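# Turn a correct part from the chucked slug on the lathe

## Task

Acting as the cell operator, produce one correct part from the slug already clamped in the lathe and seated against the jaw steps, fixing any wrong set-up the previous shift may have left, and machining no other slug. At the end the finished part must still be clamped by the same end the jaws grip now, the machine and gauge must be idle with no alarm, and the door must be shut.

## Robot and tools

Cell: two arms, left_arm and right_arm, each carrying an identical right hand (not mirrored). The lathe sits behind the arm bases toward -x, with its chuck facing +y. A bench gauge with two V-block nests is also present. Reference pages, including a work order for the part, are returned by show_instructions (no arguments, no motion).

Scene frame: origin at table-top height midway between the nominal bases, +z up, +x out over the table, left_arm on the +y side. Results give each hand point's end_effector_position (m), end_effector_quat_wxyz and velocities in this frame, plus a Hand target per arm: the pose that the next offsets are counted from. Hand point axes: +z along the straight fingers, +y out of the palm, +x across the palm away from the thumb. The hand point sits 0.05 m in front of the palm.

execute_actions {actions, cameras}: actions run in sequence. Each action may hold rows (1 to 15), steps (1 to 450, one step = 1/30 s, default 15, at least one per row), until, and device keys machine and gauge. Every row is a single flat list of 28 numbers in [-1, 1] covering both arms: left_arm dx, dy, dz, rx, ry, rz, then left_gripper little, ring, middle, index, thumb_bend, thumb_turn, force_limit, speed, then the same 14 for right_arm/right_gripper. dx..rz are offsets, not poses: measured from the arm's Hand target at the start of that action, in that target's own axes; 1.0 equals 0.6 m or 180 degrees; rx, ry, rz form one rotation vector. All rows of an action count from the same start, so repeating an offset in a later action moves further. Send six zeros to hold an arm at its Hand target. Hand numbers are absolute targets: fingers +1 straight, -1 curled; thumb_bend +1 straight, -1 bent; thumb_turn +1 beside the palm, -1 opposite the fingers; force_limit maps -1..+1 to about 0..10 N (15 N thumb); speed reaches full at +0.48. No hand value means 'unchanged': repeat the last eight you sent for that hand. Ramp dx/dy/dz gradually (about 0.01 per row) for smooth motion. cameras: list of names (cam_high, cam_low, cam_chuck, cam_machine, cam_left_wrist, cam_right_wrist) or ["all"]; images come by default only with an empty actions list.

until ends an action early when device conditions hold, e.g. {"machine": {"state": "done"}}, {"gauge": {"readings": [">=", 1]}}, or {"all": {"status": "ended"}}. Numbers need a comparison (=, !=, <, <=, >, >=). It does not watch the arms.

move {target, speed, blend, stop_force, zero, blocking, cameras}: straight-line path for both hand points. target is one 28-number row (same layout and offset meaning as above, counted from the Hand targets) or up to 15 such rows, all from the same start. speed in m/s, 0.002 to 3.2 (default 0.25). blend in m rounds corners in a list. stop_force 4 to 120 N ends an arm's path on contact; leave it out when backing off something you press on. The result adds a move: line (done, off_target, held, fault, ...). blocking=false returns early; then use wait or stop before new rows or moves. Avoid paths near an arm's own base.

wait {seconds 0 to 10}: lets time run with last commands held. stop: brakes a running move. zoom_image {camera, region [x0, y0, x1, y1] pixels, at most 504x504} enlarges part of the latest image. zero_wrist_force {arm}: re-zeros that wrist sensor. finished_scene: ends the scene irreversibly.

Machine (all lengths mm, every x a diameter, Z along the spindle away from the chuck; machine coordinates are zero or negative). Commands go under "machine" as one object or a list of up to 8: door shut/open, chuck clamp/open, page (work_offsets, tools, program, measuring, position), register + value (-9999 to 9999) + write together to set a register, and keys cycle_start, feed_hold, reset, home, probe, tool_set, tool_change, air_blast; {"stop": true} alone stops the device. Registers include g54_z/g55_z work offsets (chuck face to program zero), t<n>_x/_z/_wear/_radius/_station, program, tool_call, probe_x/z, probe_move_x/z (exactly one nonzero for probe), and read-outs such as probe_found_x/z, set_x/set_z (tool eye), pos_x/z, program_revision, program_offset, stored<k>_number/revision, load_peak. cycle_start needs door shut, chuck clamped, turret at load place (home), a stored program number and no alarm. The result line machine.<page> shows the chosen page; state reads idle, running, held, done, alarm or busy; also door_state, chuck_state, seat_state (home only counts once clamped), entry (the control's answer, e.g. taken or refused_*), alarm (overtravel, axis_overload, clamp_lost, etc.). reset clears an alarm but not a crash. Check and correct offsets, tools and the selected program against the work order before cutting; probe and tool_set help verify.

Gauge: {"gauge": {"measure": true}} reads a seated piece for about 12 s; results show state, message, readings count and no_1..no_20 in mm. Only needed if you take a piece out to check it.

Avoid: touching chuck, part, turret or slides while a cycle runs, is held, or the spindle turns (up to 3.2 s after end); opening the chuck with the part unsupported; crashes; knocking anything off the table or into the chip pan; hard hits; contact between the arms; overloading fingers; long stretched holds that heat motors. Forces near 150 N or large joint torques fault an arm for 10 s.

Each tool is called as name(argument=value, ...), one argument or row to a line, values as JSON.

Reference images:

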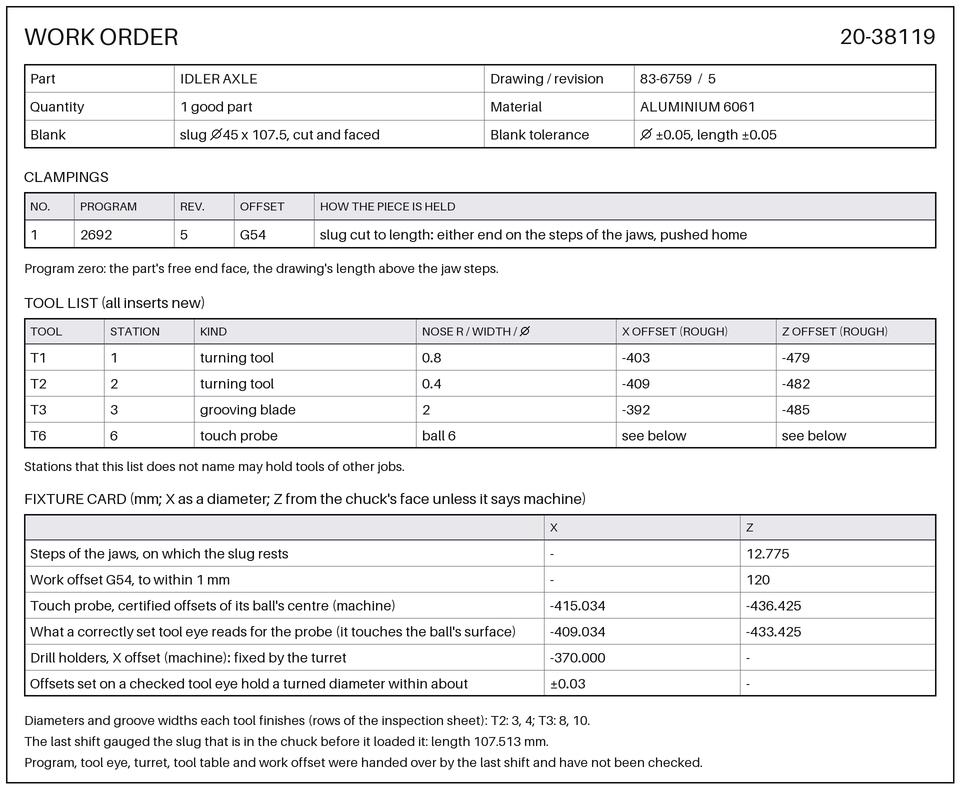

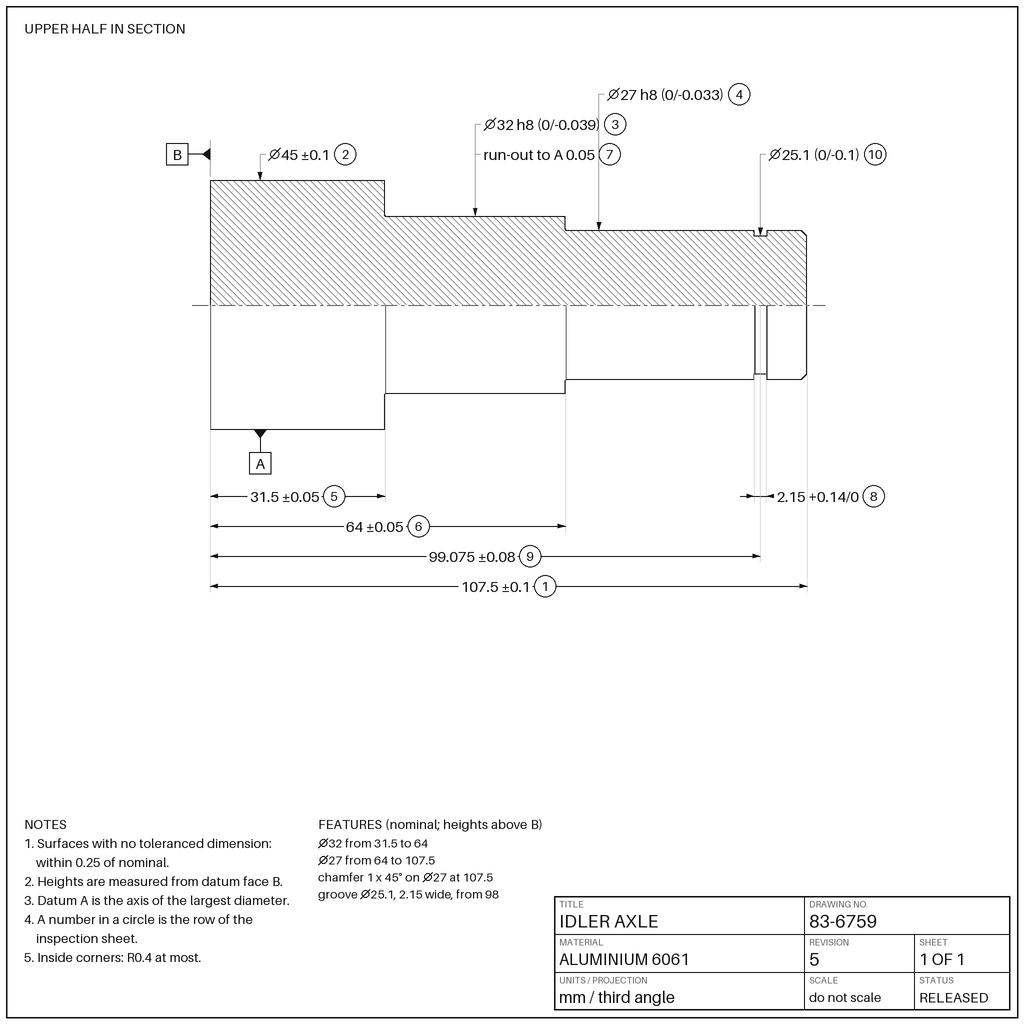

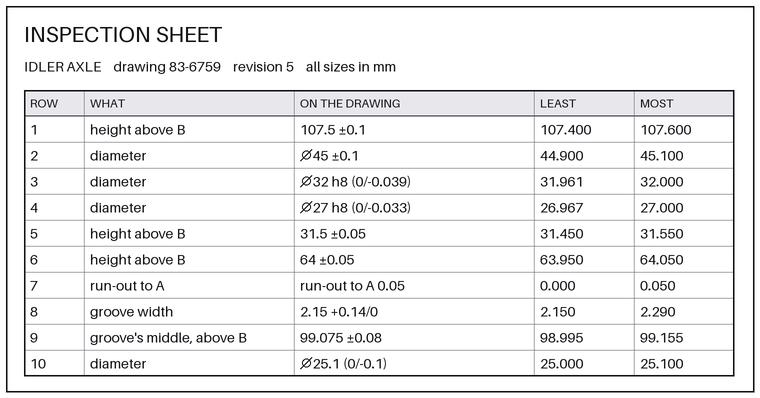

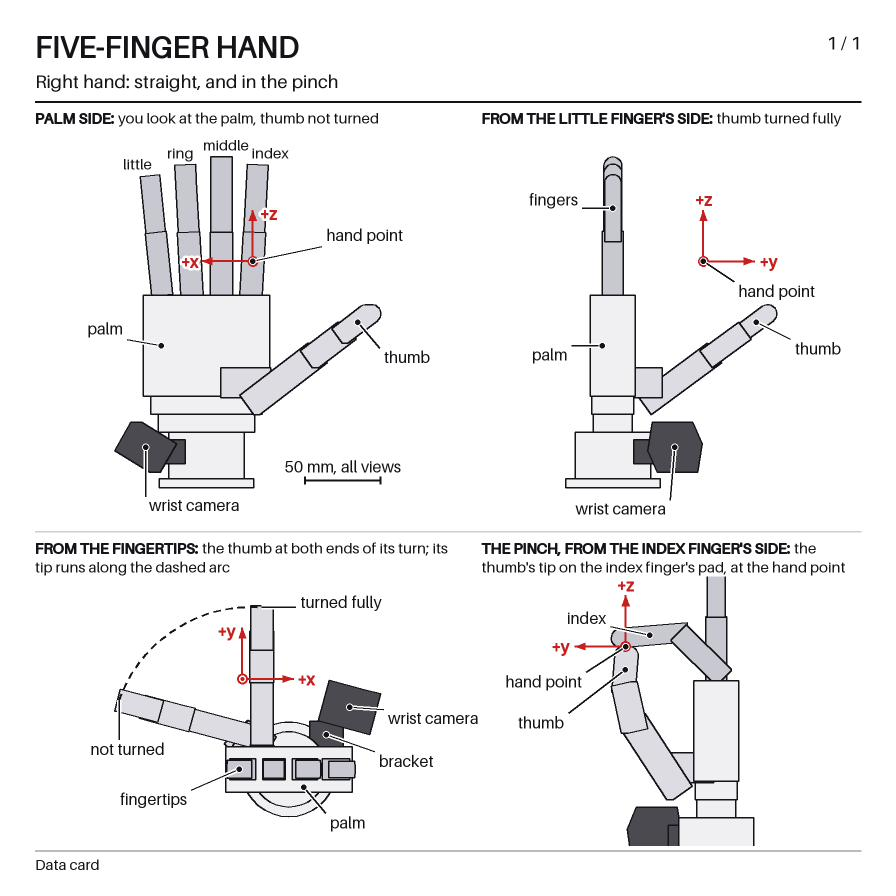

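## Session

execute_actions(
  actions=[],
)

execute_actions(
  actions=[
    {"machine": {"page": "tools"}, "steps": 5},
  ],
)

execute_actions(
  actions=[
    {"machine": {"page": "program"}, "steps": 5},
  ],
)

execute_actions(
  actions=[
    {"machine": {"page": "measuring"}, "steps": 5},
  ],
)

Scene clock: 0.00 s.
left_arm: end_effector_position=(+0.9378, +0.8687, +0.1056) hand_measured=(+1.000, +1.000, +1.000, +1.000, +1.000, +1.000) hand_load_n=(+0.0, +0.0, +0.0, +0.0, +0.0, +0.0) hand_stopped_by=(target, target, target, target, target, target) hand_force_limit=0.00 hand_speed=-0.80 end_effector_quat_wxyz=(+0.243, +0.553, +0.722, +0.337) | right_arm: end_effector_position=(+0.2473, -0.9670, +0.1758) hand_measured=(+1.000, +1.000, +1.000, +1.000, +1.000, +1.000) hand_load_n=(+0.0, +0.0, +0.0, +0.0, +0.0, +0.0) hand_stopped_by=(target, target, target, target, target, target) hand_force_limit=0.00 hand_speed=-0.80 end_effector_quat_wxyz=(+0.231, +0.796, -0.302, +0.471)
Joint positions: left_arm=[0.298 -0.928 1.576 0.066 1.554 0.014] | right_arm=[-1.47 -1.632 2.342 -0.15 1.009 1.154]
Joint velocities: within noise
Joint torques (N m): no reading
Motor temperatures (°C): left_arm=[32 23 35 34 37 32] | right_arm=[27 33 28 33 31 32]
Wrist force (N): no reading
Wrist torque (N m): no reading
Wrist force, peak (N): no reading
Hand target: left_arm +0.9378, +0.8687, +0.1056; +0.243, +0.553, +0.722, +0.337 | right_arm +0.2473, -0.9670, +0.1758; +0.231, +0.796, -0.302, +0.471
machine.work_offsets: g54_z=+120.655 g55_z=+0.000
machine: state=idle door_state=shut chuck_state=clamped seat_state=home door_answer=taken chuck_answer=taken page=work_offsets entry=no_entry entries=0 alarm=no_alarm queue=idle queue_left=0
gauge: readings=0

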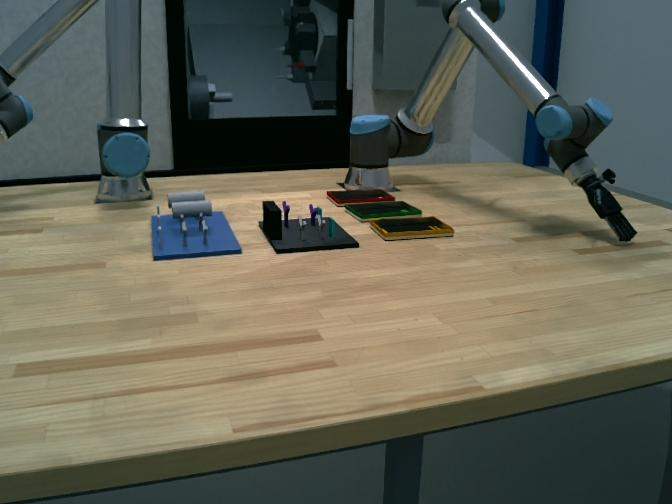

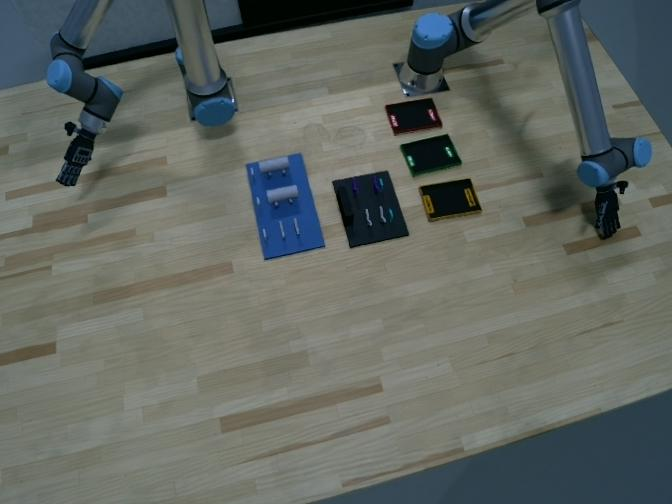

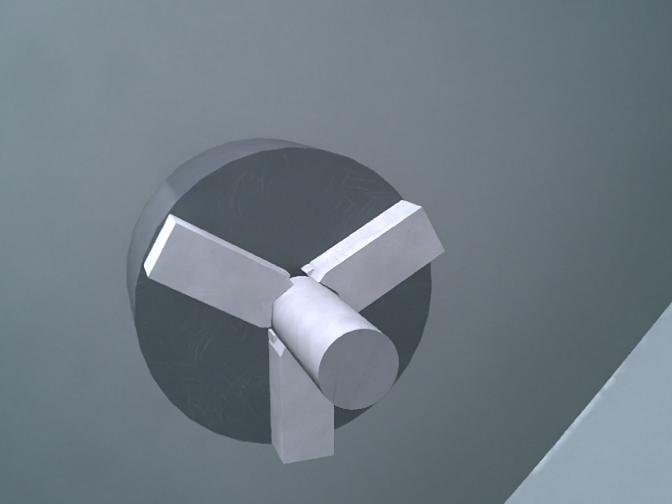

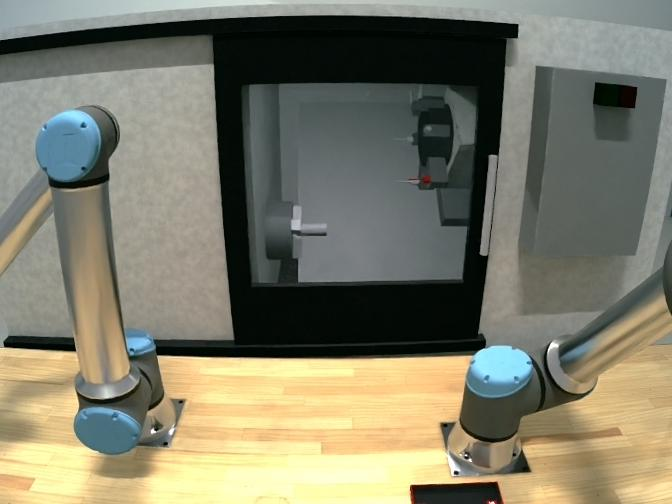

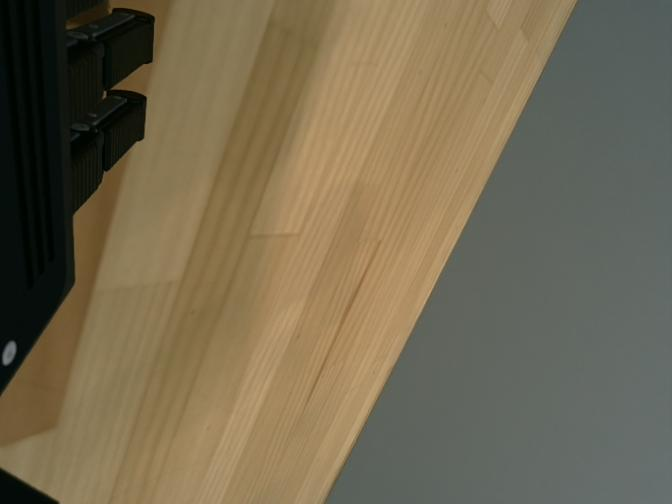

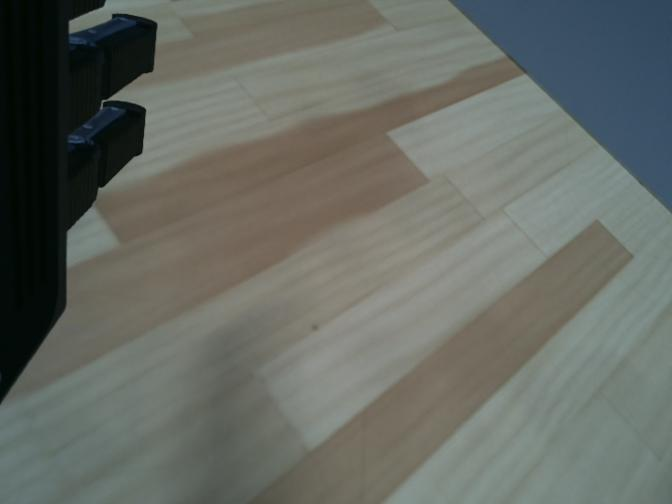

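Scene clock: 0.37 s.
left_arm: end_effector_position=(+0.9378, +0.8687, +0.1056) hand_measured=(+1.000, +1.000, +1.000, +1.000, +1.000, +1.000) hand_load_n=(+0.0, +0.0, +0.0, +0.0, +0.0, +0.5) hand_stopped_by=(target, target, target, target, target, target) hand_force_limit=0.00 hand_speed=-0.80 end_effector_quat_wxyz=(+0.243, +0.553, +0.722, +0.337) | right_arm: end_effector_position=(+0.2473, -0.9670, +0.1758) hand_measured=(+1.000, +1.000, +1.000, +1.000, +1.000, +1.000) hand_load_n=(+0.0, +0.0, +0.0, +0.0, +0.0, +0.0) hand_stopped_by=(target, target, target, target, target, target) hand_force_limit=0.00 hand_speed=-0.80 end_effector_quat_wxyz=(+0.231, +0.796, -0.302, +0.471)
Joint positions: left_arm=[0.298 -0.928 1.576 0.066 1.554 0.014] | right_arm=[-1.47 -1.632 2.342 -0.15 1.009 1.154]
Joint torques (N m): left_arm=[-2.49 -79.34 -33.91 0.65 0.35 0.04] | right_arm=[-3.73 -25.99 -33.87 1.29 -0.99 0.08]
Wrist force (N): left_arm=[0.4 0.1 0.2] | right_arm=[-0.4 -0.2 0.0]
Wrist torque (N m): left_arm=[0.01 -0.05 0.03] | right_arm=[-0.03 0.04 -0.02]
Wrist force, peak (N): left_arm=[0.5 -0.2 0.5] | right_arm=[-0.4 0.3 0.6]
Hand target: left_arm +0.9378, +0.8687, +0.1056; +0.243, +0.553, +0.722, +0.337 | right_arm +0.2473, -0.9670, +0.1758; +0.231, +0.796, -0.302, +0.471
machine.tools: t1_x=-403.065 t1_x_wear=+0.000 t1_z=-479.496 t1_z_wear=+0.000 t1_radius=+0.800 t1_station=+1.000 t2_x=-408.603 t2_x_wear=+0.000 t2_z=-481.728 t2_z_wear=+0.000 t2_radius=+0.400 t2_station=+2.000 t3_x=-392.339 t3_x_wear=+0.000 t3_z=-484.577 t3_z_wear=+0.000 t3_radius=+0.000 t3_station=+3.000 t4_x=-370.000 t4_x_wear=+0.000 t4_z=-431.182 t4_z_wear=+0.000 t4_radius=+0.000 t4_station=+4.000 t5_x=-397.620 t5_x_wear=+0.000 t5_z=-417.187 t5_z_wear=+0.000 t5_radius=+0.400 t5_station=+5.000 t6_x=-415.034 t6_x_wear=+0.000 t6_z=-436.425 t6_z_wear=+0.000 t6_radius=+3.000 t6_station=+6.000
machine: state=idle door_state=shut chuck_state=clamped seat_state=home door_answer=taken chuck_answer=taken page=tools entry=no_entry entries=0 alarm=no_alarm queue=done queue_left=0
gauge: readings=0

Scene clock: 0.73 s.
left_arm: end_effector_position=(+0.9378, +0.8687, +0.1056) hand_measured=(+1.000, +1.000, +1.000, +1.000, +1.000, +1.000) hand_load_n=(+0.0, +0.0, +0.0, +0.0, +0.0, +0.0) hand_stopped_by=(target, target, target, target, target, target) hand_force_limit=0.00 hand_speed=-0.80 end_effector_quat_wxyz=(+0.243, +0.553, +0.722, +0.337) | right_arm: end_effector_position=(+0.2473, -0.9670, +0.1758) hand_measured=(+1.000, +1.000, +1.000, +1.000, +1.000, +1.000) hand_load_n=(+0.0, +0.0, +0.0, +0.0, +0.0, +0.0) hand_stopped_by=(target, target, target, target, target, target) hand_force_limit=0.00 hand_speed=-0.80 end_effector_quat_wxyz=(+0.231, +0.796, -0.302, +0.471)
Joint positions: left_arm=[0.298 -0.928 1.576 0.066 1.554 0.014] | right_arm=[-1.47 -1.632 2.342 -0.15 1.009 1.154]
Joint torques (N m): left_arm=[-0.92 -78.27 -33.68 1.34 0.67 0.12] | right_arm=[-1.04 -25.33 -34.2 1.1 -1.08 -0.35]
Wrist force (N): left_arm=[0.3 -0.3 0.2] | right_arm=[-0.3 0.3 0.5]
Wrist torque (N m): left_arm=[-0.03 -0.05 0.02] | right_arm=[0.03 0.01 0.00]
Wrist force, peak (N): left_arm=[0.3 -0.3 -0.2] | right_arm=[-0.7 0.3 0.4]
Hand target: left_arm +0.9378, +0.8687, +0.1056; +0.243, +0.553, +0.722, +0.337 | right_arm +0.2473, -0.9670, +0.1758; +0.231, +0.796, -0.302, +0.471
machine.program: program=+2692 tool_call=+1 tool_in_place=+0 program_revision=+5 program_offset=+54 load_peak=+0 stored1_number=+3890 stored1_revision=+3 stored2_number=+3060 stored2_revision=+2 stored3_number=+2692 stored3_revision=+5 stored4_number=+0 stored4_revision=+0 cycles=+0
machine: state=idle door_state=shut chuck_state=clamped seat_state=home door_answer=taken chuck_answer=taken page=program entry=no_entry entries=0 alarm=no_alarm queue=done queue_left=0
gauge: readings=0

Scene clock: 1.10 s.
left_arm: end_effector_position=(+0.9378, +0.8687, +0.1056) hand_measured=(+1.000, +1.000, +1.000, +1.000, +1.000, +1.000) hand_load_n=(+0.0, +0.0, +0.0, +0.0, +0.0, +0.0) hand_stopped_by=(target, target, target, target, target, target) hand_force_limit=0.00 hand_speed=-0.80 end_effector_quat_wxyz=(+0.243, +0.553, +0.722, +0.337) | right_arm: end_effector_position=(+0.2473, -0.9670, +0.1758) hand_measured=(+1.000, +1.000, +1.000, +1.000, +1.000, +1.000) hand_load_n=(+0.0, +0.0, +0.0, +0.0, +0.0, +0.0) hand_stopped_by=(target, target, target, target, target, target) hand_force_limit=0.00 hand_speed=-0.80 end_effector_quat_wxyz=(+0.231, +0.796, -0.302, +0.471)
Joint positions: left_arm=[0.298 -0.928 1.576 0.066 1.554 0.014] | right_arm=[-1.47 -1.632 2.342 -0.15 1.009 1.154]
Joint torques (N m): left_arm=[-0.14 -78.85 -33.81 0.69 -0.34 -0.06] | right_arm=[-1.33 -25.07 -33.02 0.95 -0.65 -0.02]
Wrist force (N): left_arm=[0.0 0.0 -0.2] | right_arm=[0.0 0.4 0.4]
Wrist torque (N m): left_arm=[0.02 0.00 0.00] | right_arm=[0.05 -0.02 0.02]
Wrist force, peak (N): left_arm=[0.4 -0.3 0.4] | right_arm=[-0.6 -0.2 0.3]
Hand target: left_arm +0.9378, +0.8687, +0.1056; +0.243, +0.553, +0.722, +0.337 | right_arm +0.2473, -0.9670, +0.1758; +0.231, +0.796, -0.302, +0.471
machine.measuring: probe_x=+0.000 probe_z=+0.000 probe_move_x=+0.000 probe_move_z=+0.000 probe_radius=+2.992 eye_x=+58.749 eye_z=+153.422 probe_touched=+0 probe_found_x=+0.000 probe_found_z=+0.000 set_x=+0.000 set_z=+0.000
machine: state=idle door_state=shut chuck_state=clamped seat_state=home door_answer=taken chuck_answer=taken page=measuring entry=no_entry entries=0 alarm=no_alarm queue=done queue_left=0
gauge: readings=0

execute_actions(
  actions=[
    {"machine": [{"register": "tool_call", "value": 6, "write": true}, {"tool_change": true}, {"tool_set": true}], "steps": 450, "until": {"all": {"status": "ended"}, "machine": {"queue": ["!=", "running"]}}},
  ],
  cameras=["cam_machine", "cam_chuck"],
)

Scene clock: 23.93 s.
left_arm: end_effector_position=(+0.9378, +0.8687, +0.1056) hand_measured=(+1.000, +1.000, +1.000, +1.000, +1.000, +1.000) hand_load_n=(+0.0, +0.0, +0.0, +0.0, +0.0, +0.0) hand_stopped_by=(target, target, target, target, target, target) hand_force_limit=0.00 hand_speed=-0.80 end_effector_quat_wxyz=(+0.243, +0.553, +0.722, +0.337) | right_arm: end_effector_position=(+0.2473, -0.9670, +0.1758) hand_measured=(+1.000, +1.000, +1.000, +1.000, +1.000, +1.000) hand_load_n=(+0.0, +0.0, +0.0, +0.0, +0.0, +0.0) hand_stopped_by=(target, target, target, target, target, target) hand_force_limit=0.00 hand_speed=-0.80 end_effector_quat_wxyz=(+0.231, +0.796, -0.302, +0.471)
Joint positions: left_arm=[0.298 -0.928 1.576 0.066 1.554 0.014] | right_arm=[-1.47 -1.632 2.342 -0.15 1.009 1.154]
Joint torques (N m): left_arm=[-0.3 -79.58 -32.82 0.82 0.83 0.31] | right_arm=[-0.49 -27.67 -32.32 0.96 -1.25 -0.23]
Wrist force (N): left_arm=[0.5 -0.3 0.1] | right_arm=[-0.5 0.0 0.4]
Wrist torque (N m): left_arm=[-0.04 -0.07 0.02] | right_arm=[-0.01 0.05 -0.02]
Wrist force, peak (N): left_arm=[1.0 0.1 0.5] | right_arm=[-0.9 -0.2 0.7]
Hand target: left_arm +0.9378, +0.8687, +0.1056; +0.243, +0.553, +0.722, +0.337 | right_arm +0.2473, -0.9670, +0.1758; +0.231, +0.796, -0.302, +0.471
machine.measuring: probe_x=+0.000 probe_z=+0.000 probe_move_x=+0.000 probe_move_z=+0.000 probe_radius=+2.992 eye_x=+58.749 eye_z=+153.422 probe_touched=+0 probe_found_x=+0.000 probe_found_z=+0.000 set_x=+0.000 set_z=+0.000
machine: state=busy door_state=shut chuck_state=clamped seat_state=home door_answer=taken chuck_answer=taken page=measuring entry=taken entries=3 alarm=no_alarm queue=running queue_left=0
gauge: readings=0
Images, in order (width x height): cam_chuck 672x504, cam_machine 672x504.

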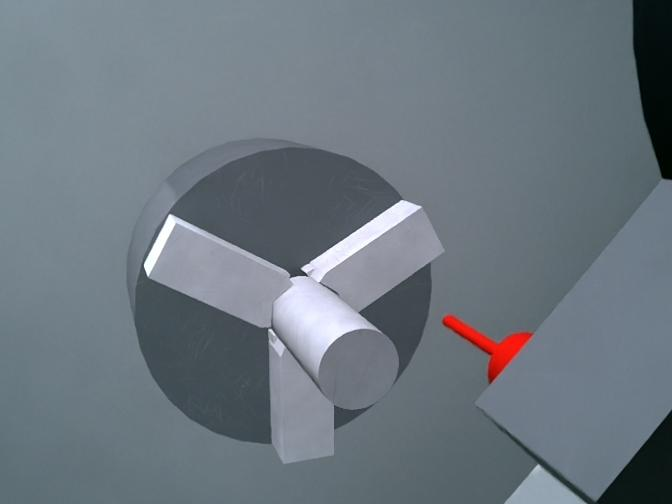

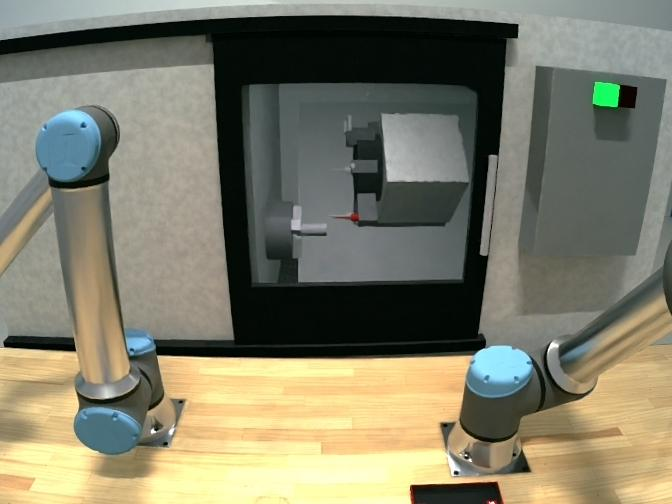

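execute_actions(
  actions=[
    {"steps": 450, "until": {"all": {"status": "ended"}, "machine": {"queue": ["!=", "running"], "state": ["!=", "busy"]}}},
  ],
)

Scene clock: 26.13 s.
left_arm: end_effector_position=(+0.9378, +0.8687, +0.1056) hand_measured=(+1.000, +1.000, +1.000, +1.000, +1.000, +1.000) hand_load_n=(+0.0, +0.0, +0.0, +0.0, +0.0, +0.0) hand_stopped_by=(target, target, target, target, target, target) hand_force_limit=0.00 hand_speed=-0.80 end_effector_quat_wxyz=(+0.243, +0.553, +0.722, +0.337) | right_arm: end_effector_position=(+0.2473, -0.9670, +0.1758) hand_measured=(+1.000, +1.000, +1.000, +1.000, +1.000, +1.000) hand_load_n=(+0.0, +0.0, +0.0, +0.0, +0.0, +0.0) hand_stopped_by=(target, target, target, target, target, target) hand_force_limit=0.00 hand_speed=-0.80 end_effector_quat_wxyz=(+0.231, +0.796, -0.302, +0.471)
Joint positions: left_arm=[0.298 -0.928 1.576 0.066 1.554 0.014] | right_arm=[-1.47 -1.632 2.342 -0.15 1.009 1.154]
Joint torques (N m): left_arm=[-1.75 -76.53 -33.74 0.56 1.07 0.18] | right_arm=[2.11 -26.54 -34.19 1.22 -1.19 0.12]
Wrist force (N): left_arm=[0.4 0.1 0.2] | right_arm=[-0.5 0.0 0.6]
Wrist torque (N m): left_arm=[0.01 -0.06 0.03] | right_arm=[-0.03 0.05 -0.03]
Wrist force, peak (N): left_arm=[0.3 -0.4 0.5] | right_arm=[-0.5 -0.1 0.8]
Hand target: left_arm +0.9378, +0.8687, +0.1056; +0.243, +0.553, +0.722, +0.337 | right_arm +0.2473, -0.9670, +0.1758; +0.231, +0.796, -0.302, +0.471
machine.measuring: probe_x=+0.000 probe_z=+0.000 probe_move_x=+0.000 probe_move_z=+0.000 probe_radius=+2.992 eye_x=+58.749 eye_z=+153.422 probe_touched=+0 probe_found_x=+0.000 probe_found_z=+0.000 set_x=-409.032 set_z=-433.428
machine: state=idle door_state=shut chuck_state=clamped seat_state=home door_answer=taken chuck_answer=taken page=measuring entry=taken entries=3 alarm=no_alarm queue=done queue_left=0
gauge: readings=0

execute_actions(
  actions=[
    {"machine": [{"register": "probe_x", "value": 10, "write": true}, {"register": "probe_z", "value": 128, "write": true}, {"register": "probe_move_z", "value": -10, "write": true}, {"probe": true}], "steps": 450, "until": {"all": {"status": "ended"}, "machine": {"queue": ["!=", "running"], "state": ["!=", "busy"]}}},
  ],
)

execute_actions(
  actions=[
    {"machine": [{"register": "probe_x", "value": 60, "write": true}, {"register": "probe_z", "value": 80, "write": true}, {"register": "probe_move_z", "value": 0, "write": true}, {"register": "probe_move_x", "value": -16, "write": true}, {"probe": true}], "steps": 450, "until": {"all": {"status": "ended"}, "machine": {"queue": ["!=", "running"], "state": ["!=", "busy"]}}},
  ],
)

execute_actions(
  actions=[
    {"machine": [{"register": "tool_call", "value": 1, "write": true}, {"tool_change": true}, {"tool_set": true}], "steps": 450, "until": {"all": {"status": "ended"}, "machine": {"queue": ["!=", "running"], "state": ["!=", "busy"]}}},
  ],
)

Scene clock: 39.20 s.
left_arm: end_effector_position=(+0.9378, +0.8687, +0.1056) hand_measured=(+1.000, +1.000, +1.000, +1.000, +1.000, +1.000) hand_load_n=(+0.0, +0.0, +0.0, +0.0, +0.0, +0.0) hand_stopped_by=(target, target, target, target, target, target) hand_force_limit=0.00 hand_speed=-0.80 end_effector_quat_wxyz=(+0.243, +0.553, +0.722, +0.337) | right_arm: end_effector_position=(+0.2473, -0.9670, +0.1758) hand_measured=(+1.000, +1.000, +1.000, +1.000, +1.000, +1.000) hand_load_n=(+0.0, +0.0, +0.0, +0.0, +0.0, +0.0) hand_stopped_by=(target, target, target, target, target, target) hand_force_limit=0.00 hand_speed=-0.80 end_effector_quat_wxyz=(+0.231, +0.796, -0.302, +0.471)
Joint positions: left_arm=[0.298 -0.928 1.576 0.066 1.554 0.014] | right_arm=[-1.47 -1.632 2.342 -0.15 1.009 1.154]
Joint torques (N m): left_arm=[-3.11 -78.61 -34.5 0.69 1.31 0.42] | right_arm=[-0.97 -27.63 -31.73 1.6 -1.83 -0.37]
Wrist force (N): left_arm=[0.1 0.0 0.1] | right_arm=[-0.4 0.4 0.7]
Wrist torque (N m): left_arm=[0.01 -0.02 0.01] | right_arm=[0.03 0.02 0.00]
Wrist force, peak (N): left_arm=[0.4 -0.6 0.4] | right_arm=[-0.9 0.4 1.0]
Hand target: left_arm +0.9378, +0.8687, +0.1056; +0.243, +0.553, +0.722, +0.337 | right_arm +0.2473, -0.9670, +0.1758; +0.231, +0.796, -0.302, +0.471
machine.measuring: probe_x=+10.000 probe_z=+128.000 probe_move_x=+0.000 probe_move_z=-10.000 probe_radius=+2.992 eye_x=+58.749 eye_z=+153.422 probe_touched=+1 probe_found_x=+10.000 probe_found_z=+121.014 set_x=-409.032 set_z=-433.428
machine: state=idle door_state=shut chuck_state=clamped seat_state=home door_answer=taken chuck_answer=taken page=measuring entry=taken entries=7 alarm=no_alarm queue=done queue_left=0
gauge: readings=0

Scene clock: 45.43 s.
left_arm: end_effector_position=(+0.9378, +0.8687, +0.1056) hand_measured=(+1.000, +1.000, +1.000, +1.000, +1.000, +1.000) hand_load_n=(+0.0, +0.0, +0.0, +0.0, +0.0, +0.0) hand_stopped_by=(target, target, target, target, target, target) hand_force_limit=0.00 hand_speed=-0.80 end_effector_quat_wxyz=(+0.243, +0.553, +0.722, +0.337) | right_arm: end_effector_position=(+0.2473, -0.9670, +0.1758) hand_measured=(+1.000, +1.000, +1.000, +1.000, +1.000, +1.000) hand_load_n=(+0.0, +0.0, +0.0, +0.0, +0.0, +0.0) hand_stopped_by=(target, target, target, target, target, target) hand_force_limit=0.00 hand_speed=-0.80 end_effector_quat_wxyz=(+0.231, +0.796, -0.302, +0.471)
Joint positions: left_arm=[0.298 -0.928 1.576 0.066 1.554 0.014] | right_arm=[-1.47 -1.632 2.342 -0.15 1.009 1.154]
Joint torques (N m): left_arm=[-3.31 -78.5 -32.74 1.05 1.68 0.19] | right_arm=[-0.26 -29.91 -34.26 0.9 -1.59 -0.01]
Wrist force (N): left_arm=[0.6 -0.2 0.0] | right_arm=[-0.1 0.4 0.7]
Wrist torque (N m): left_arm=[-0.04 -0.09 0.03] | right_arm=[0.02 -0.01 0.01]
Wrist force, peak (N): left_arm=[0.7 -0.3 -0.1] | right_arm=[-0.8 0.4 0.9]
Hand target: left_arm +0.9378, +0.8687, +0.1056; +0.243, +0.553, +0.722, +0.337 | right_arm +0.2473, -0.9670, +0.1758; +0.231, +0.796, -0.302, +0.471
machine.measuring: probe_x=+60.000 probe_z=+80.000 probe_move_x=-16.000 probe_move_z=+0.000 probe_radius=+2.992 eye_x=+58.749 eye_z=+153.422 probe_touched=+1 probe_found_x=+44.991 probe_found_z=+80.000 set_x=-409.032 set_z=-433.428
machine: state=idle door_state=shut chuck_state=clamped seat_state=home door_answer=taken chuck_answer=taken page=measuring entry=taken entries=12 alarm=no_alarm queue=done queue_left=0
gauge: readings=0

Scene clock: 60.63 s.
left_arm: end_effector_position=(+0.9378, +0.8687, +0.1056) hand_measured=(+1.000, +1.000, +1.000, +1.000, +1.000, +1.000) hand_load_n=(+0.0, +0.0, +0.0, +0.0, +0.0, +0.0) hand_stopped_by=(target, target, target, target, target, target) hand_force_limit=0.00 hand_speed=-0.80 end_effector_quat_wxyz=(+0.243, +0.553, +0.722, +0.337) | right_arm: end_effector_position=(+0.2473, -0.9670, +0.1758) hand_measured=(+1.000, +1.000, +1.000, +1.000, +1.000, +1.000) hand_load_n=(-0.5, +0.0, +0.0, +0.0, +0.0, +0.0) hand_stopped_by=(target, target, target, target, target, target) hand_force_limit=0.00 hand_speed=-0.80 end_effector_quat_wxyz=(+0.231, +0.796, -0.302, +0.471)
Joint positions: left_arm=[0.298 -0.928 1.576 0.066 1.554 0.014] | right_arm=[-1.47 -1.632 2.342 -0.15 1.009 1.154]
Joint torques (N m): left_arm=[-2.32 -76.12 -33.04 1.01 1.28 0.6] | right_arm=[1.9 -27.8 -34.3 0.91 -1.48 -0.24]
Wrist force (N): left_arm=[0.0 0.2 0.0] | right_arm=[-0.2 0.2 0.6]
Wrist torque (N m): left_arm=[0.04 0.00 0.01] | right_arm=[0.01 -0.01 0.00]
Wrist force, peak (N): left_arm=[0.8 -0.3 0.1] | right_arm=[-0.4 0.3 1.2]
Hand target: left_arm +0.9378, +0.8687, +0.1056; +0.243, +0.553, +0.722, +0.337 | right_arm +0.2473, -0.9670, +0.1758; +0.231, +0.796, -0.302, +0.471
machine.measuring: probe_x=+60.000 probe_z=+80.000 probe_move_x=-16.000 probe_move_z=+0.000 probe_radius=+2.992 eye_x=+58.749 eye_z=+153.422 probe_touched=+1 probe_found_x=+44.991 probe_found_z=+80.000 set_x=-409.032 set_z=-433.428
machine: state=busy door_state=shut chuck_state=clamped seat_state=home door_answer=taken chuck_answer=taken page=measuring entry=taken entries=15 alarm=no_alarm queue=running queue_left=0
gauge: readings=0

execute_actions(
  actions=[
    {"steps": 450, "until": {"all": {"status": "ended"}, "machine": {"queue": ["!=", "running"], "state": ["!=", "busy"]}}},
  ],
  cameras=["cam_chuck", "cam_machine"],
)

zoom_image(
  camera="cam_chuck",
  region=[230, 230, 420, 420],
)

zoom_image(
  camera="cam_machine",
  region=[240, 80, 480, 290],
)

Scene clock: 99.70 s.
left_arm: end_effector_position=(+0.9378, +0.8687, +0.1056) hand_measured=(+1.000, +1.000, +1.000, +1.000, +1.000, +1.000) hand_load_n=(+0.0, +0.0, +0.0, +0.0, +0.0, +0.0) hand_stopped_by=(target, target, target, target, target, target) hand_force_limit=0.00 hand_speed=-0.80 end_effector_quat_wxyz=(+0.243, +0.553, +0.722, +0.337) | right_arm: end_effector_position=(+0.2473, -0.9670, +0.1758) hand_measured=(+1.000, +1.000, +1.000, +1.000, +1.000, +1.000) hand_load_n=(+0.0, +0.0, +0.0, +0.0, +0.0, +0.0) hand_stopped_by=(target, target, target, target, target, target) hand_force_limit=0.00 hand_speed=-0.80 end_effector_quat_wxyz=(+0.231, +0.796, -0.302, +0.471)
Joint positions: left_arm=[0.298 -0.928 1.576 0.066 1.554 0.014] | right_arm=[-1.47 -1.632 2.342 -0.15 1.009 1.154]
Joint torques (N m): left_arm=[-3.3 -78.84 -34.04 1.03 1.35 0.99] | right_arm=[-0.86 -26.7 -34.5 0.86 -1.17 0.15]
Wrist force (N): left_arm=[0.0 -0.5 0.2] | right_arm=[-0.7 0.1 0.8]
Wrist torque (N m): left_arm=[-0.07 0.00 -0.01] | right_arm=[-0.02 0.05 -0.02]
Wrist force, peak (N): left_arm=[0.7 -0.3 0.4] | right_arm=[-0.7 0.3 1.2]
Hand target: left_arm +0.9378, +0.8687, +0.1056; +0.243, +0.553, +0.722, +0.337 | right_arm +0.2473, -0.9670, +0.1758; +0.231, +0.796, -0.302, +0.471
machine.measuring: probe_x=+60.000 probe_z=+80.000 probe_move_x=-16.000 probe_move_z=+0.000 probe_radius=+2.992 eye_x=+58.749 eye_z=+153.422 probe_touched=+1 probe_found_x=+44.991 probe_found_z=+80.000 set_x=-392.343 set_z=-484.578
machine: state=idle door_state=shut chuck_state=clamped seat_state=home door_answer=taken chuck_answer=taken page=measuring entry=taken entries=15 alarm=no_alarm queue=done queue_left=0
gauge: readings=0
Images, in order (width x height): cam_chuck 672x504, cam_machine 672x504.

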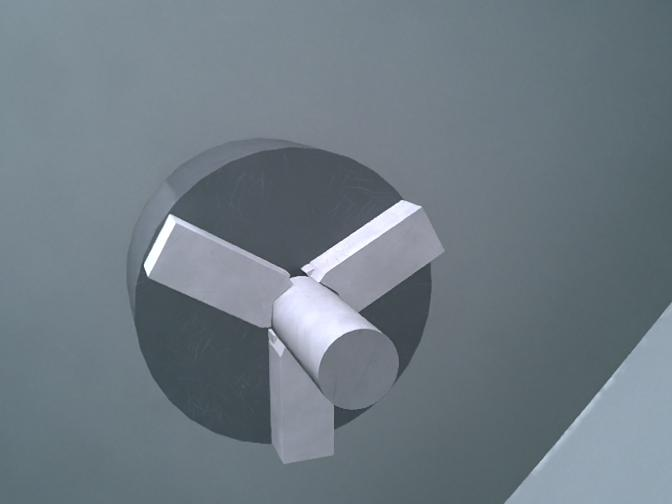

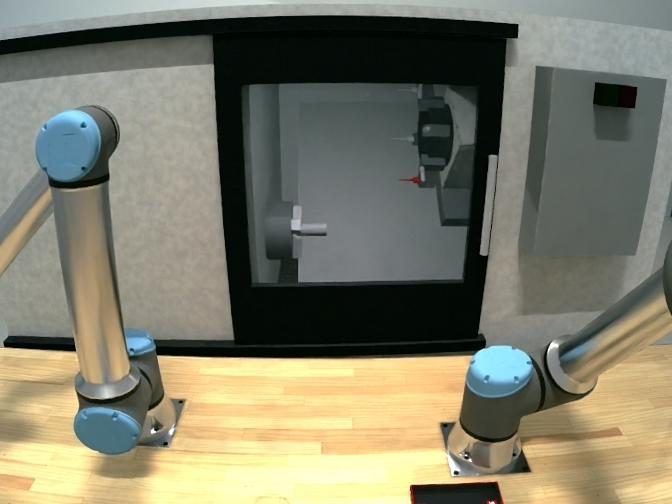

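Scaled by 2.653 from the camera's 672x504 image, which has a finer 960x720 frame.

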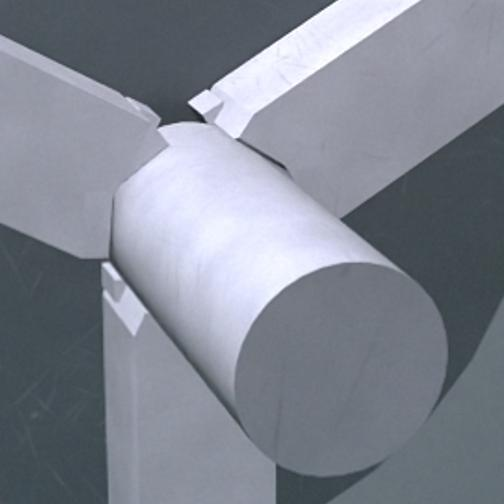

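Scaled by 2.100 from the camera's 672x504 image, which has a finer 960x720 frame.

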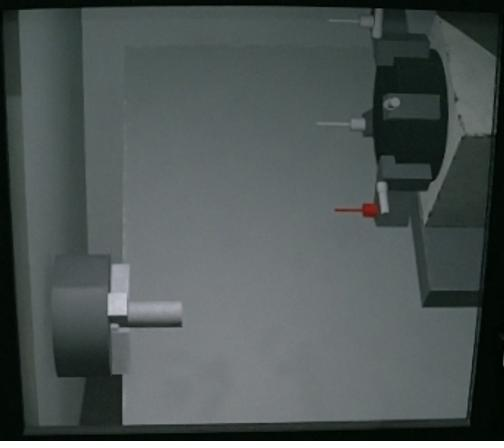

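execute_actions(
  actions=[
    {"machine": [{"register": "tool_call", "value": 3, "write": true}, {"tool_change": true}, {"tool_set": true}], "steps": 450, "until": {"machine": {"queue": ["!=", "running"], "state": ["!=", "busy"]}}},
    {"steps": 300, "until": {"machine": {"queue": ["!=", "running"], "state": ["!=", "busy"]}}},
  ],
)

execute_actions(
  actions=[
    {"machine": [{"register": "tool_call", "value": 2, "write": true}, {"tool_change": true}, {"tool_set": true}], "steps": 450, "until": {"machine": {"queue": ["!=", "running"], "state": ["!=", "busy"]}}},
    {"steps": 300, "until": {"machine": {"queue": ["!=", "running"], "state": ["!=", "busy"]}}},
  ],
)

Scene clock: 123.40 s.
left_arm: end_effector_position=(+0.9378, +0.8687, +0.1056) hand_measured=(+1.000, +1.000, +1.000, +1.000, +1.000, +1.000) hand_load_n=(+0.0, +0.0, +0.0, +0.0, +0.0, +0.0) hand_stopped_by=(target, target, target, target, target, target) hand_force_limit=0.00 hand_speed=-0.80 end_effector_quat_wxyz=(+0.243, +0.553, +0.722, +0.337) | right_arm: end_effector_position=(+0.2473, -0.9670, +0.1758) hand_measured=(+1.000, +1.000, +1.000, +1.000, +1.000, +1.000) hand_load_n=(+0.0, +0.0, +0.0, +0.0, +0.0, +0.0) hand_stopped_by=(target, target, target, target, target, target) hand_force_limit=0.00 hand_speed=-0.80 end_effector_quat_wxyz=(+0.231, +0.796, -0.302, +0.471)
Joint positions: left_arm=[0.298 -0.928 1.576 0.066 1.554 0.014] | right_arm=[-1.47 -1.632 2.342 -0.15 1.009 1.154]
Joint torques (N m): left_arm=[-1.77 -77.89 -32.87 1.1 1.27 1.3] | right_arm=[-0.84 -27.81 -33.1 0.92 -1.87 -0.1]
Wrist force (N): left_arm=[0.0 -0.2 0.1] | right_arm=[-0.4 0.4 0.6]
Wrist torque (N m): left_arm=[-0.04 0.00 -0.01] | right_arm=[0.03 0.04 -0.01]
Wrist force, peak (N): left_arm=[0.5 -0.4 0.6] | right_arm=[-0.5 0.6 1.2]
Hand target: left_arm +0.9378, +0.8687, +0.1056; +0.243, +0.553, +0.722, +0.337 | right_arm +0.2473, -0.9670, +0.1758; +0.231, +0.796, -0.302, +0.471
machine.measuring: probe_x=+60.000 probe_z=+80.000 probe_move_x=-16.000 probe_move_z=+0.000 probe_radius=+2.992 eye_x=+58.749 eye_z=+153.422 probe_touched=+1 probe_found_x=+44.991 probe_found_z=+80.000 set_x=-403.064 set_z=-479.495
machine: state=idle door_state=shut chuck_state=clamped seat_state=home door_answer=taken chuck_answer=taken page=measuring entry=taken entries=18 alarm=no_alarm queue=done queue_left=0
gauge: readings=0

Scene clock: 142.13 s.
left_arm: end_effector_position=(+0.9378, +0.8687, +0.1056) hand_measured=(+1.000, +1.000, +1.000, +1.000, +1.000, +1.000) hand_load_n=(+0.0, +0.0, +0.0, +0.0, +0.0, +0.0) hand_stopped_by=(target, target, target, target, target, target) hand_force_limit=0.00 hand_speed=-0.80 end_effector_quat_wxyz=(+0.243, +0.553, +0.722, +0.337) | right_arm: end_effector_position=(+0.2473, -0.9670, +0.1758) hand_measured=(+1.000, +1.000, +1.000, +1.000, +1.000, +1.000) hand_load_n=(+0.0, +0.0, +0.0, +0.0, +0.0, +0.0) hand_stopped_by=(target, target, target, target, target, target) hand_force_limit=0.00 hand_speed=-0.80 end_effector_quat_wxyz=(+0.231, +0.796, -0.302, +0.471)
Joint positions: left_arm=[0.298 -0.928 1.576 0.066 1.554 0.014] | right_arm=[-1.47 -1.632 2.342 -0.15 1.009 1.154]
Joint torques (N m): left_arm=[-1.5 -79.62 -32.94 0.87 1.58 1.23] | right_arm=[-3.81 -25.74 -33.36 0.91 -1.86 -0.25]
Wrist force (N): left_arm=[0.0 -0.3 0.1] | right_arm=[-0.2 0.2 0.6]
Wrist torque (N m): left_arm=[-0.03 0.01 -0.01] | right_arm=[0.01 0.00 0.01]
Wrist force, peak (N): left_arm=[0.5 -0.2 0.7] | right_arm=[-0.7 0.3 1.4]
Hand target: left_arm +0.9378, +0.8687, +0.1056; +0.243, +0.553, +0.722, +0.337 | right_arm +0.2473, -0.9670, +0.1758; +0.231, +0.796, -0.302, +0.471
machine.measuring: probe_x=+60.000 probe_z=+80.000 probe_move_x=-16.000 probe_move_z=+0.000 probe_radius=+2.992 eye_x=+58.749 eye_z=+153.422 probe_touched=+1 probe_found_x=+44.991 probe_found_z=+80.000 set_x=-408.591 set_z=-481.731
machine: state=idle door_state=shut chuck_state=clamped seat_state=home door_answer=taken chuck_answer=taken page=measuring entry=taken entries=21 alarm=no_alarm queue=done queue_left=0
gauge: readings=0

execute_actions(
  actions=[
    {"machine": [{"register": "tool_call", "value": 6, "write": true}, {"tool_change": true}, {"register": "probe_x", "value": 32, "write": true}, {"register": "probe_z", "value": 128, "write": true}, {"register": "probe_move_x", "value": 0, "write": true}, {"register": "probe_move_z", "value": -10, "write": true}, {"probe": true}], "steps": 450, "until": {"machine": {"queue": ["!=", "running"], "state": ["!=", "busy"]}}},
    {"steps": 300, "until": {"machine": {"queue": ["!=", "running"], "state": ["!=", "busy"]}}},
  ],
)

execute_actions(
  actions=[
    {"machine": [{"register": "probe_x", "value": -32, "write": true}, {"probe": true}], "steps": 450, "until": {"machine": {"queue": ["!=", "running"], "state": ["!=", "busy"]}}},
    {"steps": 300, "until": {"machine": {"queue": ["!=", "running"], "state": ["!=", "busy"]}}},
  ],
)

execute_actions(
  actions=[
    {"machine": [{"register": "probe_x", "value": 60, "write": true}, {"register": "probe_z", "value": 115, "write": true}, {"register": "probe_move_x", "value": -16, "write": true}, {"register": "probe_move_z", "value": 0, "write": true}, {"probe": true}], "steps": 450, "until": {"machine": {"queue": ["!=", "running"], "state": ["!=", "busy"]}}},
    {"steps": 300, "until": {"machine": {"queue": ["!=", "running"], "state": ["!=", "busy"]}}},
  ],
)

execute_actions(
  actions=[
    {"machine": [{"register": "probe_x", "value": 60, "write": true}, {"register": "probe_z", "value": 60, "write": true}, {"probe": true}], "steps": 450, "until": {"machine": {"queue": ["!=", "running"], "state": ["!=", "busy"]}}},
    {"steps": 300, "until": {"machine": {"queue": ["!=", "running"], "state": ["!=", "busy"]}}},
  ],
  cameras=["cam_machine", "cam_chuck"],
)

Scene clock: 175.70 s.
left_arm: end_effector_position=(+0.9378, +0.8687, +0.1056) hand_measured=(+1.000, +1.000, +1.000, +1.000, +1.000, +1.000) hand_load_n=(+0.0, +0.0, +0.0, +0.0, +0.0, +0.0) hand_stopped_by=(target, target, target, target, target, target) hand_force_limit=0.00 hand_speed=-0.80 end_effector_quat_wxyz=(+0.243, +0.553, +0.722, +0.337) | right_arm: end_effector_position=(+0.2473, -0.9670, +0.1758) hand_measured=(+1.000, +1.000, +1.000, +1.000, +1.000, +1.000) hand_load_n=(+0.0, +0.0, +0.0, +0.0, +0.0, +0.0) hand_stopped_by=(target, target, target, target, target, target) hand_force_limit=0.00 hand_speed=-0.80 end_effector_quat_wxyz=(+0.231, +0.796, -0.302, +0.471)
Joint positions: left_arm=[0.298 -0.928 1.576 0.066 1.554 0.014] | right_arm=[-1.47 -1.632 2.342 -0.15 1.009 1.154]
Joint torques (N m): left_arm=[-1.75 -81.35 -33.89 1.25 1.14 1.27] | right_arm=[0.72 -27.79 -35.19 0.94 -1.52 -0.21]
Wrist force (N): left_arm=[0.5 -0.5 -0.1] | right_arm=[-0.5 0.1 0.7]
Wrist torque (N m): left_arm=[-0.05 -0.06 0.02] | right_arm=[-0.02 0.03 -0.02]
Wrist force, peak (N): left_arm=[0.5 -0.2 0.7] | right_arm=[-0.3 0.6 1.5]
Hand target: left_arm +0.9378, +0.8687, +0.1056; +0.243, +0.553, +0.722, +0.337 | right_arm +0.2473, -0.9670, +0.1758; +0.231, +0.796, -0.302, +0.471
machine.measuring: probe_x=+32.000 probe_z=+128.000 probe_move_x=+0.000 probe_move_z=-10.000 probe_radius=+2.992 eye_x=+58.749 eye_z=+153.422 probe_touched=+1 probe_found_x=+32.000 probe_found_z=+121.014 set_x=-408.591 set_z=-481.731
machine: state=idle door_state=shut chuck_state=clamped seat_state=home door_answer=taken chuck_answer=taken page=measuring entry=taken entries=28 alarm=no_alarm queue=done queue_left=0
gauge: readings=0

Scene clock: 181.73 s.
left_arm: end_effector_position=(+0.9378, +0.8687, +0.1056) hand_measured=(+1.000, +1.000, +1.000, +1.000, +1.000, +1.000) hand_load_n=(+0.0, +0.0, +0.0, +0.0, +0.0, +0.0) hand_stopped_by=(target, target, target, target, target, target) hand_force_limit=0.00 hand_speed=-0.80 end_effector_quat_wxyz=(+0.243, +0.553, +0.722, +0.337) | right_arm: end_effector_position=(+0.2473, -0.9670, +0.1758) hand_measured=(+1.000, +1.000, +1.000, +1.000, +1.000, +1.000) hand_load_n=(+0.0, +0.0, +0.0, -0.5, +0.0, +0.0) hand_stopped_by=(target, target, target, target, target, target) hand_force_limit=0.00 hand_speed=-0.80 end_effector_quat_wxyz=(+0.231, +0.796, -0.302, +0.471)
Joint positions: left_arm=[0.298 -0.928 1.576 0.066 1.554 0.014] | right_arm=[-1.47 -1.632 2.342 -0.15 1.009 1.154]
Joint torques (N m): left_arm=[-1.18 -78.01 -33.76 1.17 0.94 1.58] | right_arm=[-2.65 -23.95 -35.09 1.28 -1.61 -0.05]
Wrist force (N): left_arm=[0.4 0.1 0.0] | right_arm=[-0.2 0.1 1.1]
Wrist torque (N m): left_arm=[0.04 -0.06 0.03] | right_arm=[-0.05 -0.03 0.01]
Wrist force, peak (N): left_arm=[0.6 -0.3 0.5] | right_arm=[-0.3 0.7 1.5]
Hand target: left_arm +0.9378, +0.8687, +0.1056; +0.243, +0.553, +0.722, +0.337 | right_arm +0.2473, -0.9670, +0.1758; +0.231, +0.796, -0.302, +0.471
machine.measuring: probe_x=-32.000 probe_z=+128.000 probe_move_x=+0.000 probe_move_z=-10.000 probe_radius=+2.992 eye_x=+58.749 eye_z=+153.422 probe_touched=+1 probe_found_x=-32.000 probe_found_z=+121.014 set_x=-408.591 set_z=-481.731
machine: state=idle door_state=shut chuck_state=clamped seat_state=home door_answer=taken chuck_answer=taken page=measuring entry=taken entries=30 alarm=no_alarm queue=done queue_left=0
gauge: readings=0

Scene clock: 187.83 s.
left_arm: end_effector_position=(+0.9378, +0.8687, +0.1056) hand_measured=(+1.000, +1.000, +1.000, +1.000, +1.000, +1.000) hand_load_n=(+0.0, +0.0, +0.0, +0.0, +0.0, +0.0) hand_stopped_by=(target, target, target, target, target, target) hand_force_limit=0.00 hand_speed=-0.80 end_effector_quat_wxyz=(+0.243, +0.553, +0.722, +0.337) | right_arm: end_effector_position=(+0.2473, -0.9670, +0.1758) hand_measured=(+1.000, +1.000, +1.000, +1.000, +1.000, +1.000) hand_load_n=(+0.0, +0.0, +0.0, +0.0, +0.0, +0.0) hand_stopped_by=(target, target, target, target, target, target) hand_force_limit=0.00 hand_speed=-0.80 end_effector_quat_wxyz=(+0.231, +0.796, -0.302, +0.471)
Joint positions: left_arm=[0.298 -0.928 1.576 0.066 1.554 0.014] | right_arm=[-1.47 -1.632 2.342 -0.15 1.009 1.154]
Joint torques (N m): left_arm=[0.66 -79.1 -34.44 1.41 1.69 1.29] | right_arm=[-1.02 -26.1 -33.39 1.43 -1.68 -0.18]
Wrist force (N): left_arm=[0.3 -0.2 0.2] | right_arm=[0.0 -0.1 1.0]
Wrist torque (N m): left_arm=[-0.03 -0.06 0.01] | right_arm=[-0.07 -0.04 0.00]
Wrist force, peak (N): left_arm=[0.0 -0.6 0.4] | right_arm=[-0.8 0.1 1.5]
Hand target: left_arm +0.9378, +0.8687, +0.1056; +0.243, +0.553, +0.722, +0.337 | right_arm +0.2473, -0.9670, +0.1758; +0.231, +0.796, -0.302, +0.471
machine.measuring: probe_x=+60.000 probe_z=+115.000 probe_move_x=-16.000 probe_move_z=+0.000 probe_radius=+2.992 eye_x=+58.749 eye_z=+153.422 probe_touched=+1 probe_found_x=+44.988 probe_found_z=+115.000 set_x=-408.591 set_z=-481.731
machine: state=idle door_state=shut chuck_state=clamped seat_state=home door_answer=taken chuck_answer=taken page=measuring entry=taken entries=35 alarm=no_alarm queue=done queue_left=0
gauge: readings=0

Scene clock: 193.80 s.
left_arm: end_effector_position=(+0.9378, +0.8687, +0.1056) hand_measured=(+1.000, +1.000, +1.000, +1.000, +1.000, +1.000) hand_load_n=(+0.0, +0.0, +0.0, +0.0, +0.0, +0.0) hand_stopped_by=(target, target, target, target, target, target) hand_force_limit=0.00 hand_speed=-0.80 end_effector_quat_wxyz=(+0.243, +0.553, +0.722, +0.337) | right_arm: end_effector_position=(+0.2473, -0.9670, +0.1758) hand_measured=(+1.000, +1.000, +1.000, +1.000, +1.000, +1.000) hand_load_n=(+0.0, +0.0, +0.0, +0.0, +0.0, +0.0) hand_stopped_by=(target, target, target, target, target, target) hand_force_limit=0.00 hand_speed=-0.80 end_effector_quat_wxyz=(+0.231, +0.796, -0.302, +0.471)
Joint positions: left_arm=[0.298 -0.928 1.576 0.066 1.554 0.014] | right_arm=[-1.47 -1.632 2.342 -0.15 1.009 1.154]
Joint torques (N m): left_arm=[1.78 -79.96 -33.3 0.81 0.75 0.79] | right_arm=[-1.1 -26.6 -34.67 1.35 -1.75 0.02]
Wrist force (N): left_arm=[0.1 -0.2 0.0] | right_arm=[-0.4 0.6 1.1]
Wrist torque (N m): left_arm=[-0.02 -0.01 0.00] | right_arm=[0.04 0.01 0.00]
Wrist force, peak (N): left_arm=[0.4 -0.2 0.9] | right_arm=[-0.4 0.5 1.4]
Hand target: left_arm +0.9378, +0.8687, +0.1056; +0.243, +0.553, +0.722, +0.337 | right_arm +0.2473, -0.9670, +0.1758; +0.231, +0.796, -0.302, +0.471
machine.measuring: probe_x=+60.000 probe_z=+60.000 probe_move_x=-16.000 probe_move_z=+0.000 probe_radius=+2.992 eye_x=+58.749 eye_z=+153.422 probe_touched=+1 probe_found_x=+44.987 probe_found_z=+60.000 set_x=-408.591 set_z=-481.731
machine: state=idle door_state=shut chuck_state=clamped seat_state=home door_answer=taken chuck_answer=taken page=measuring entry=taken entries=38 alarm=no_alarm queue=done queue_left=0
gauge: readings=0
Images, in order (width x height): cam_chuck 672x504, cam_machine 672x504.

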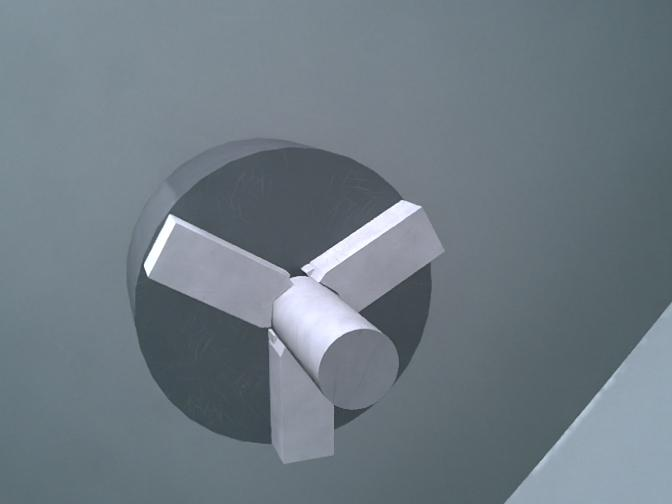

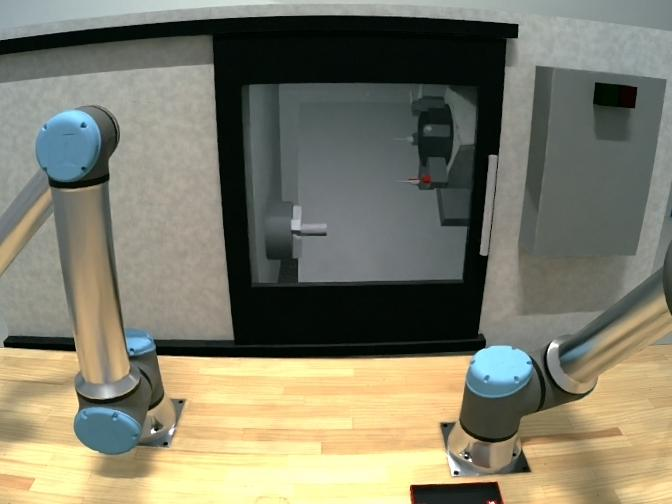

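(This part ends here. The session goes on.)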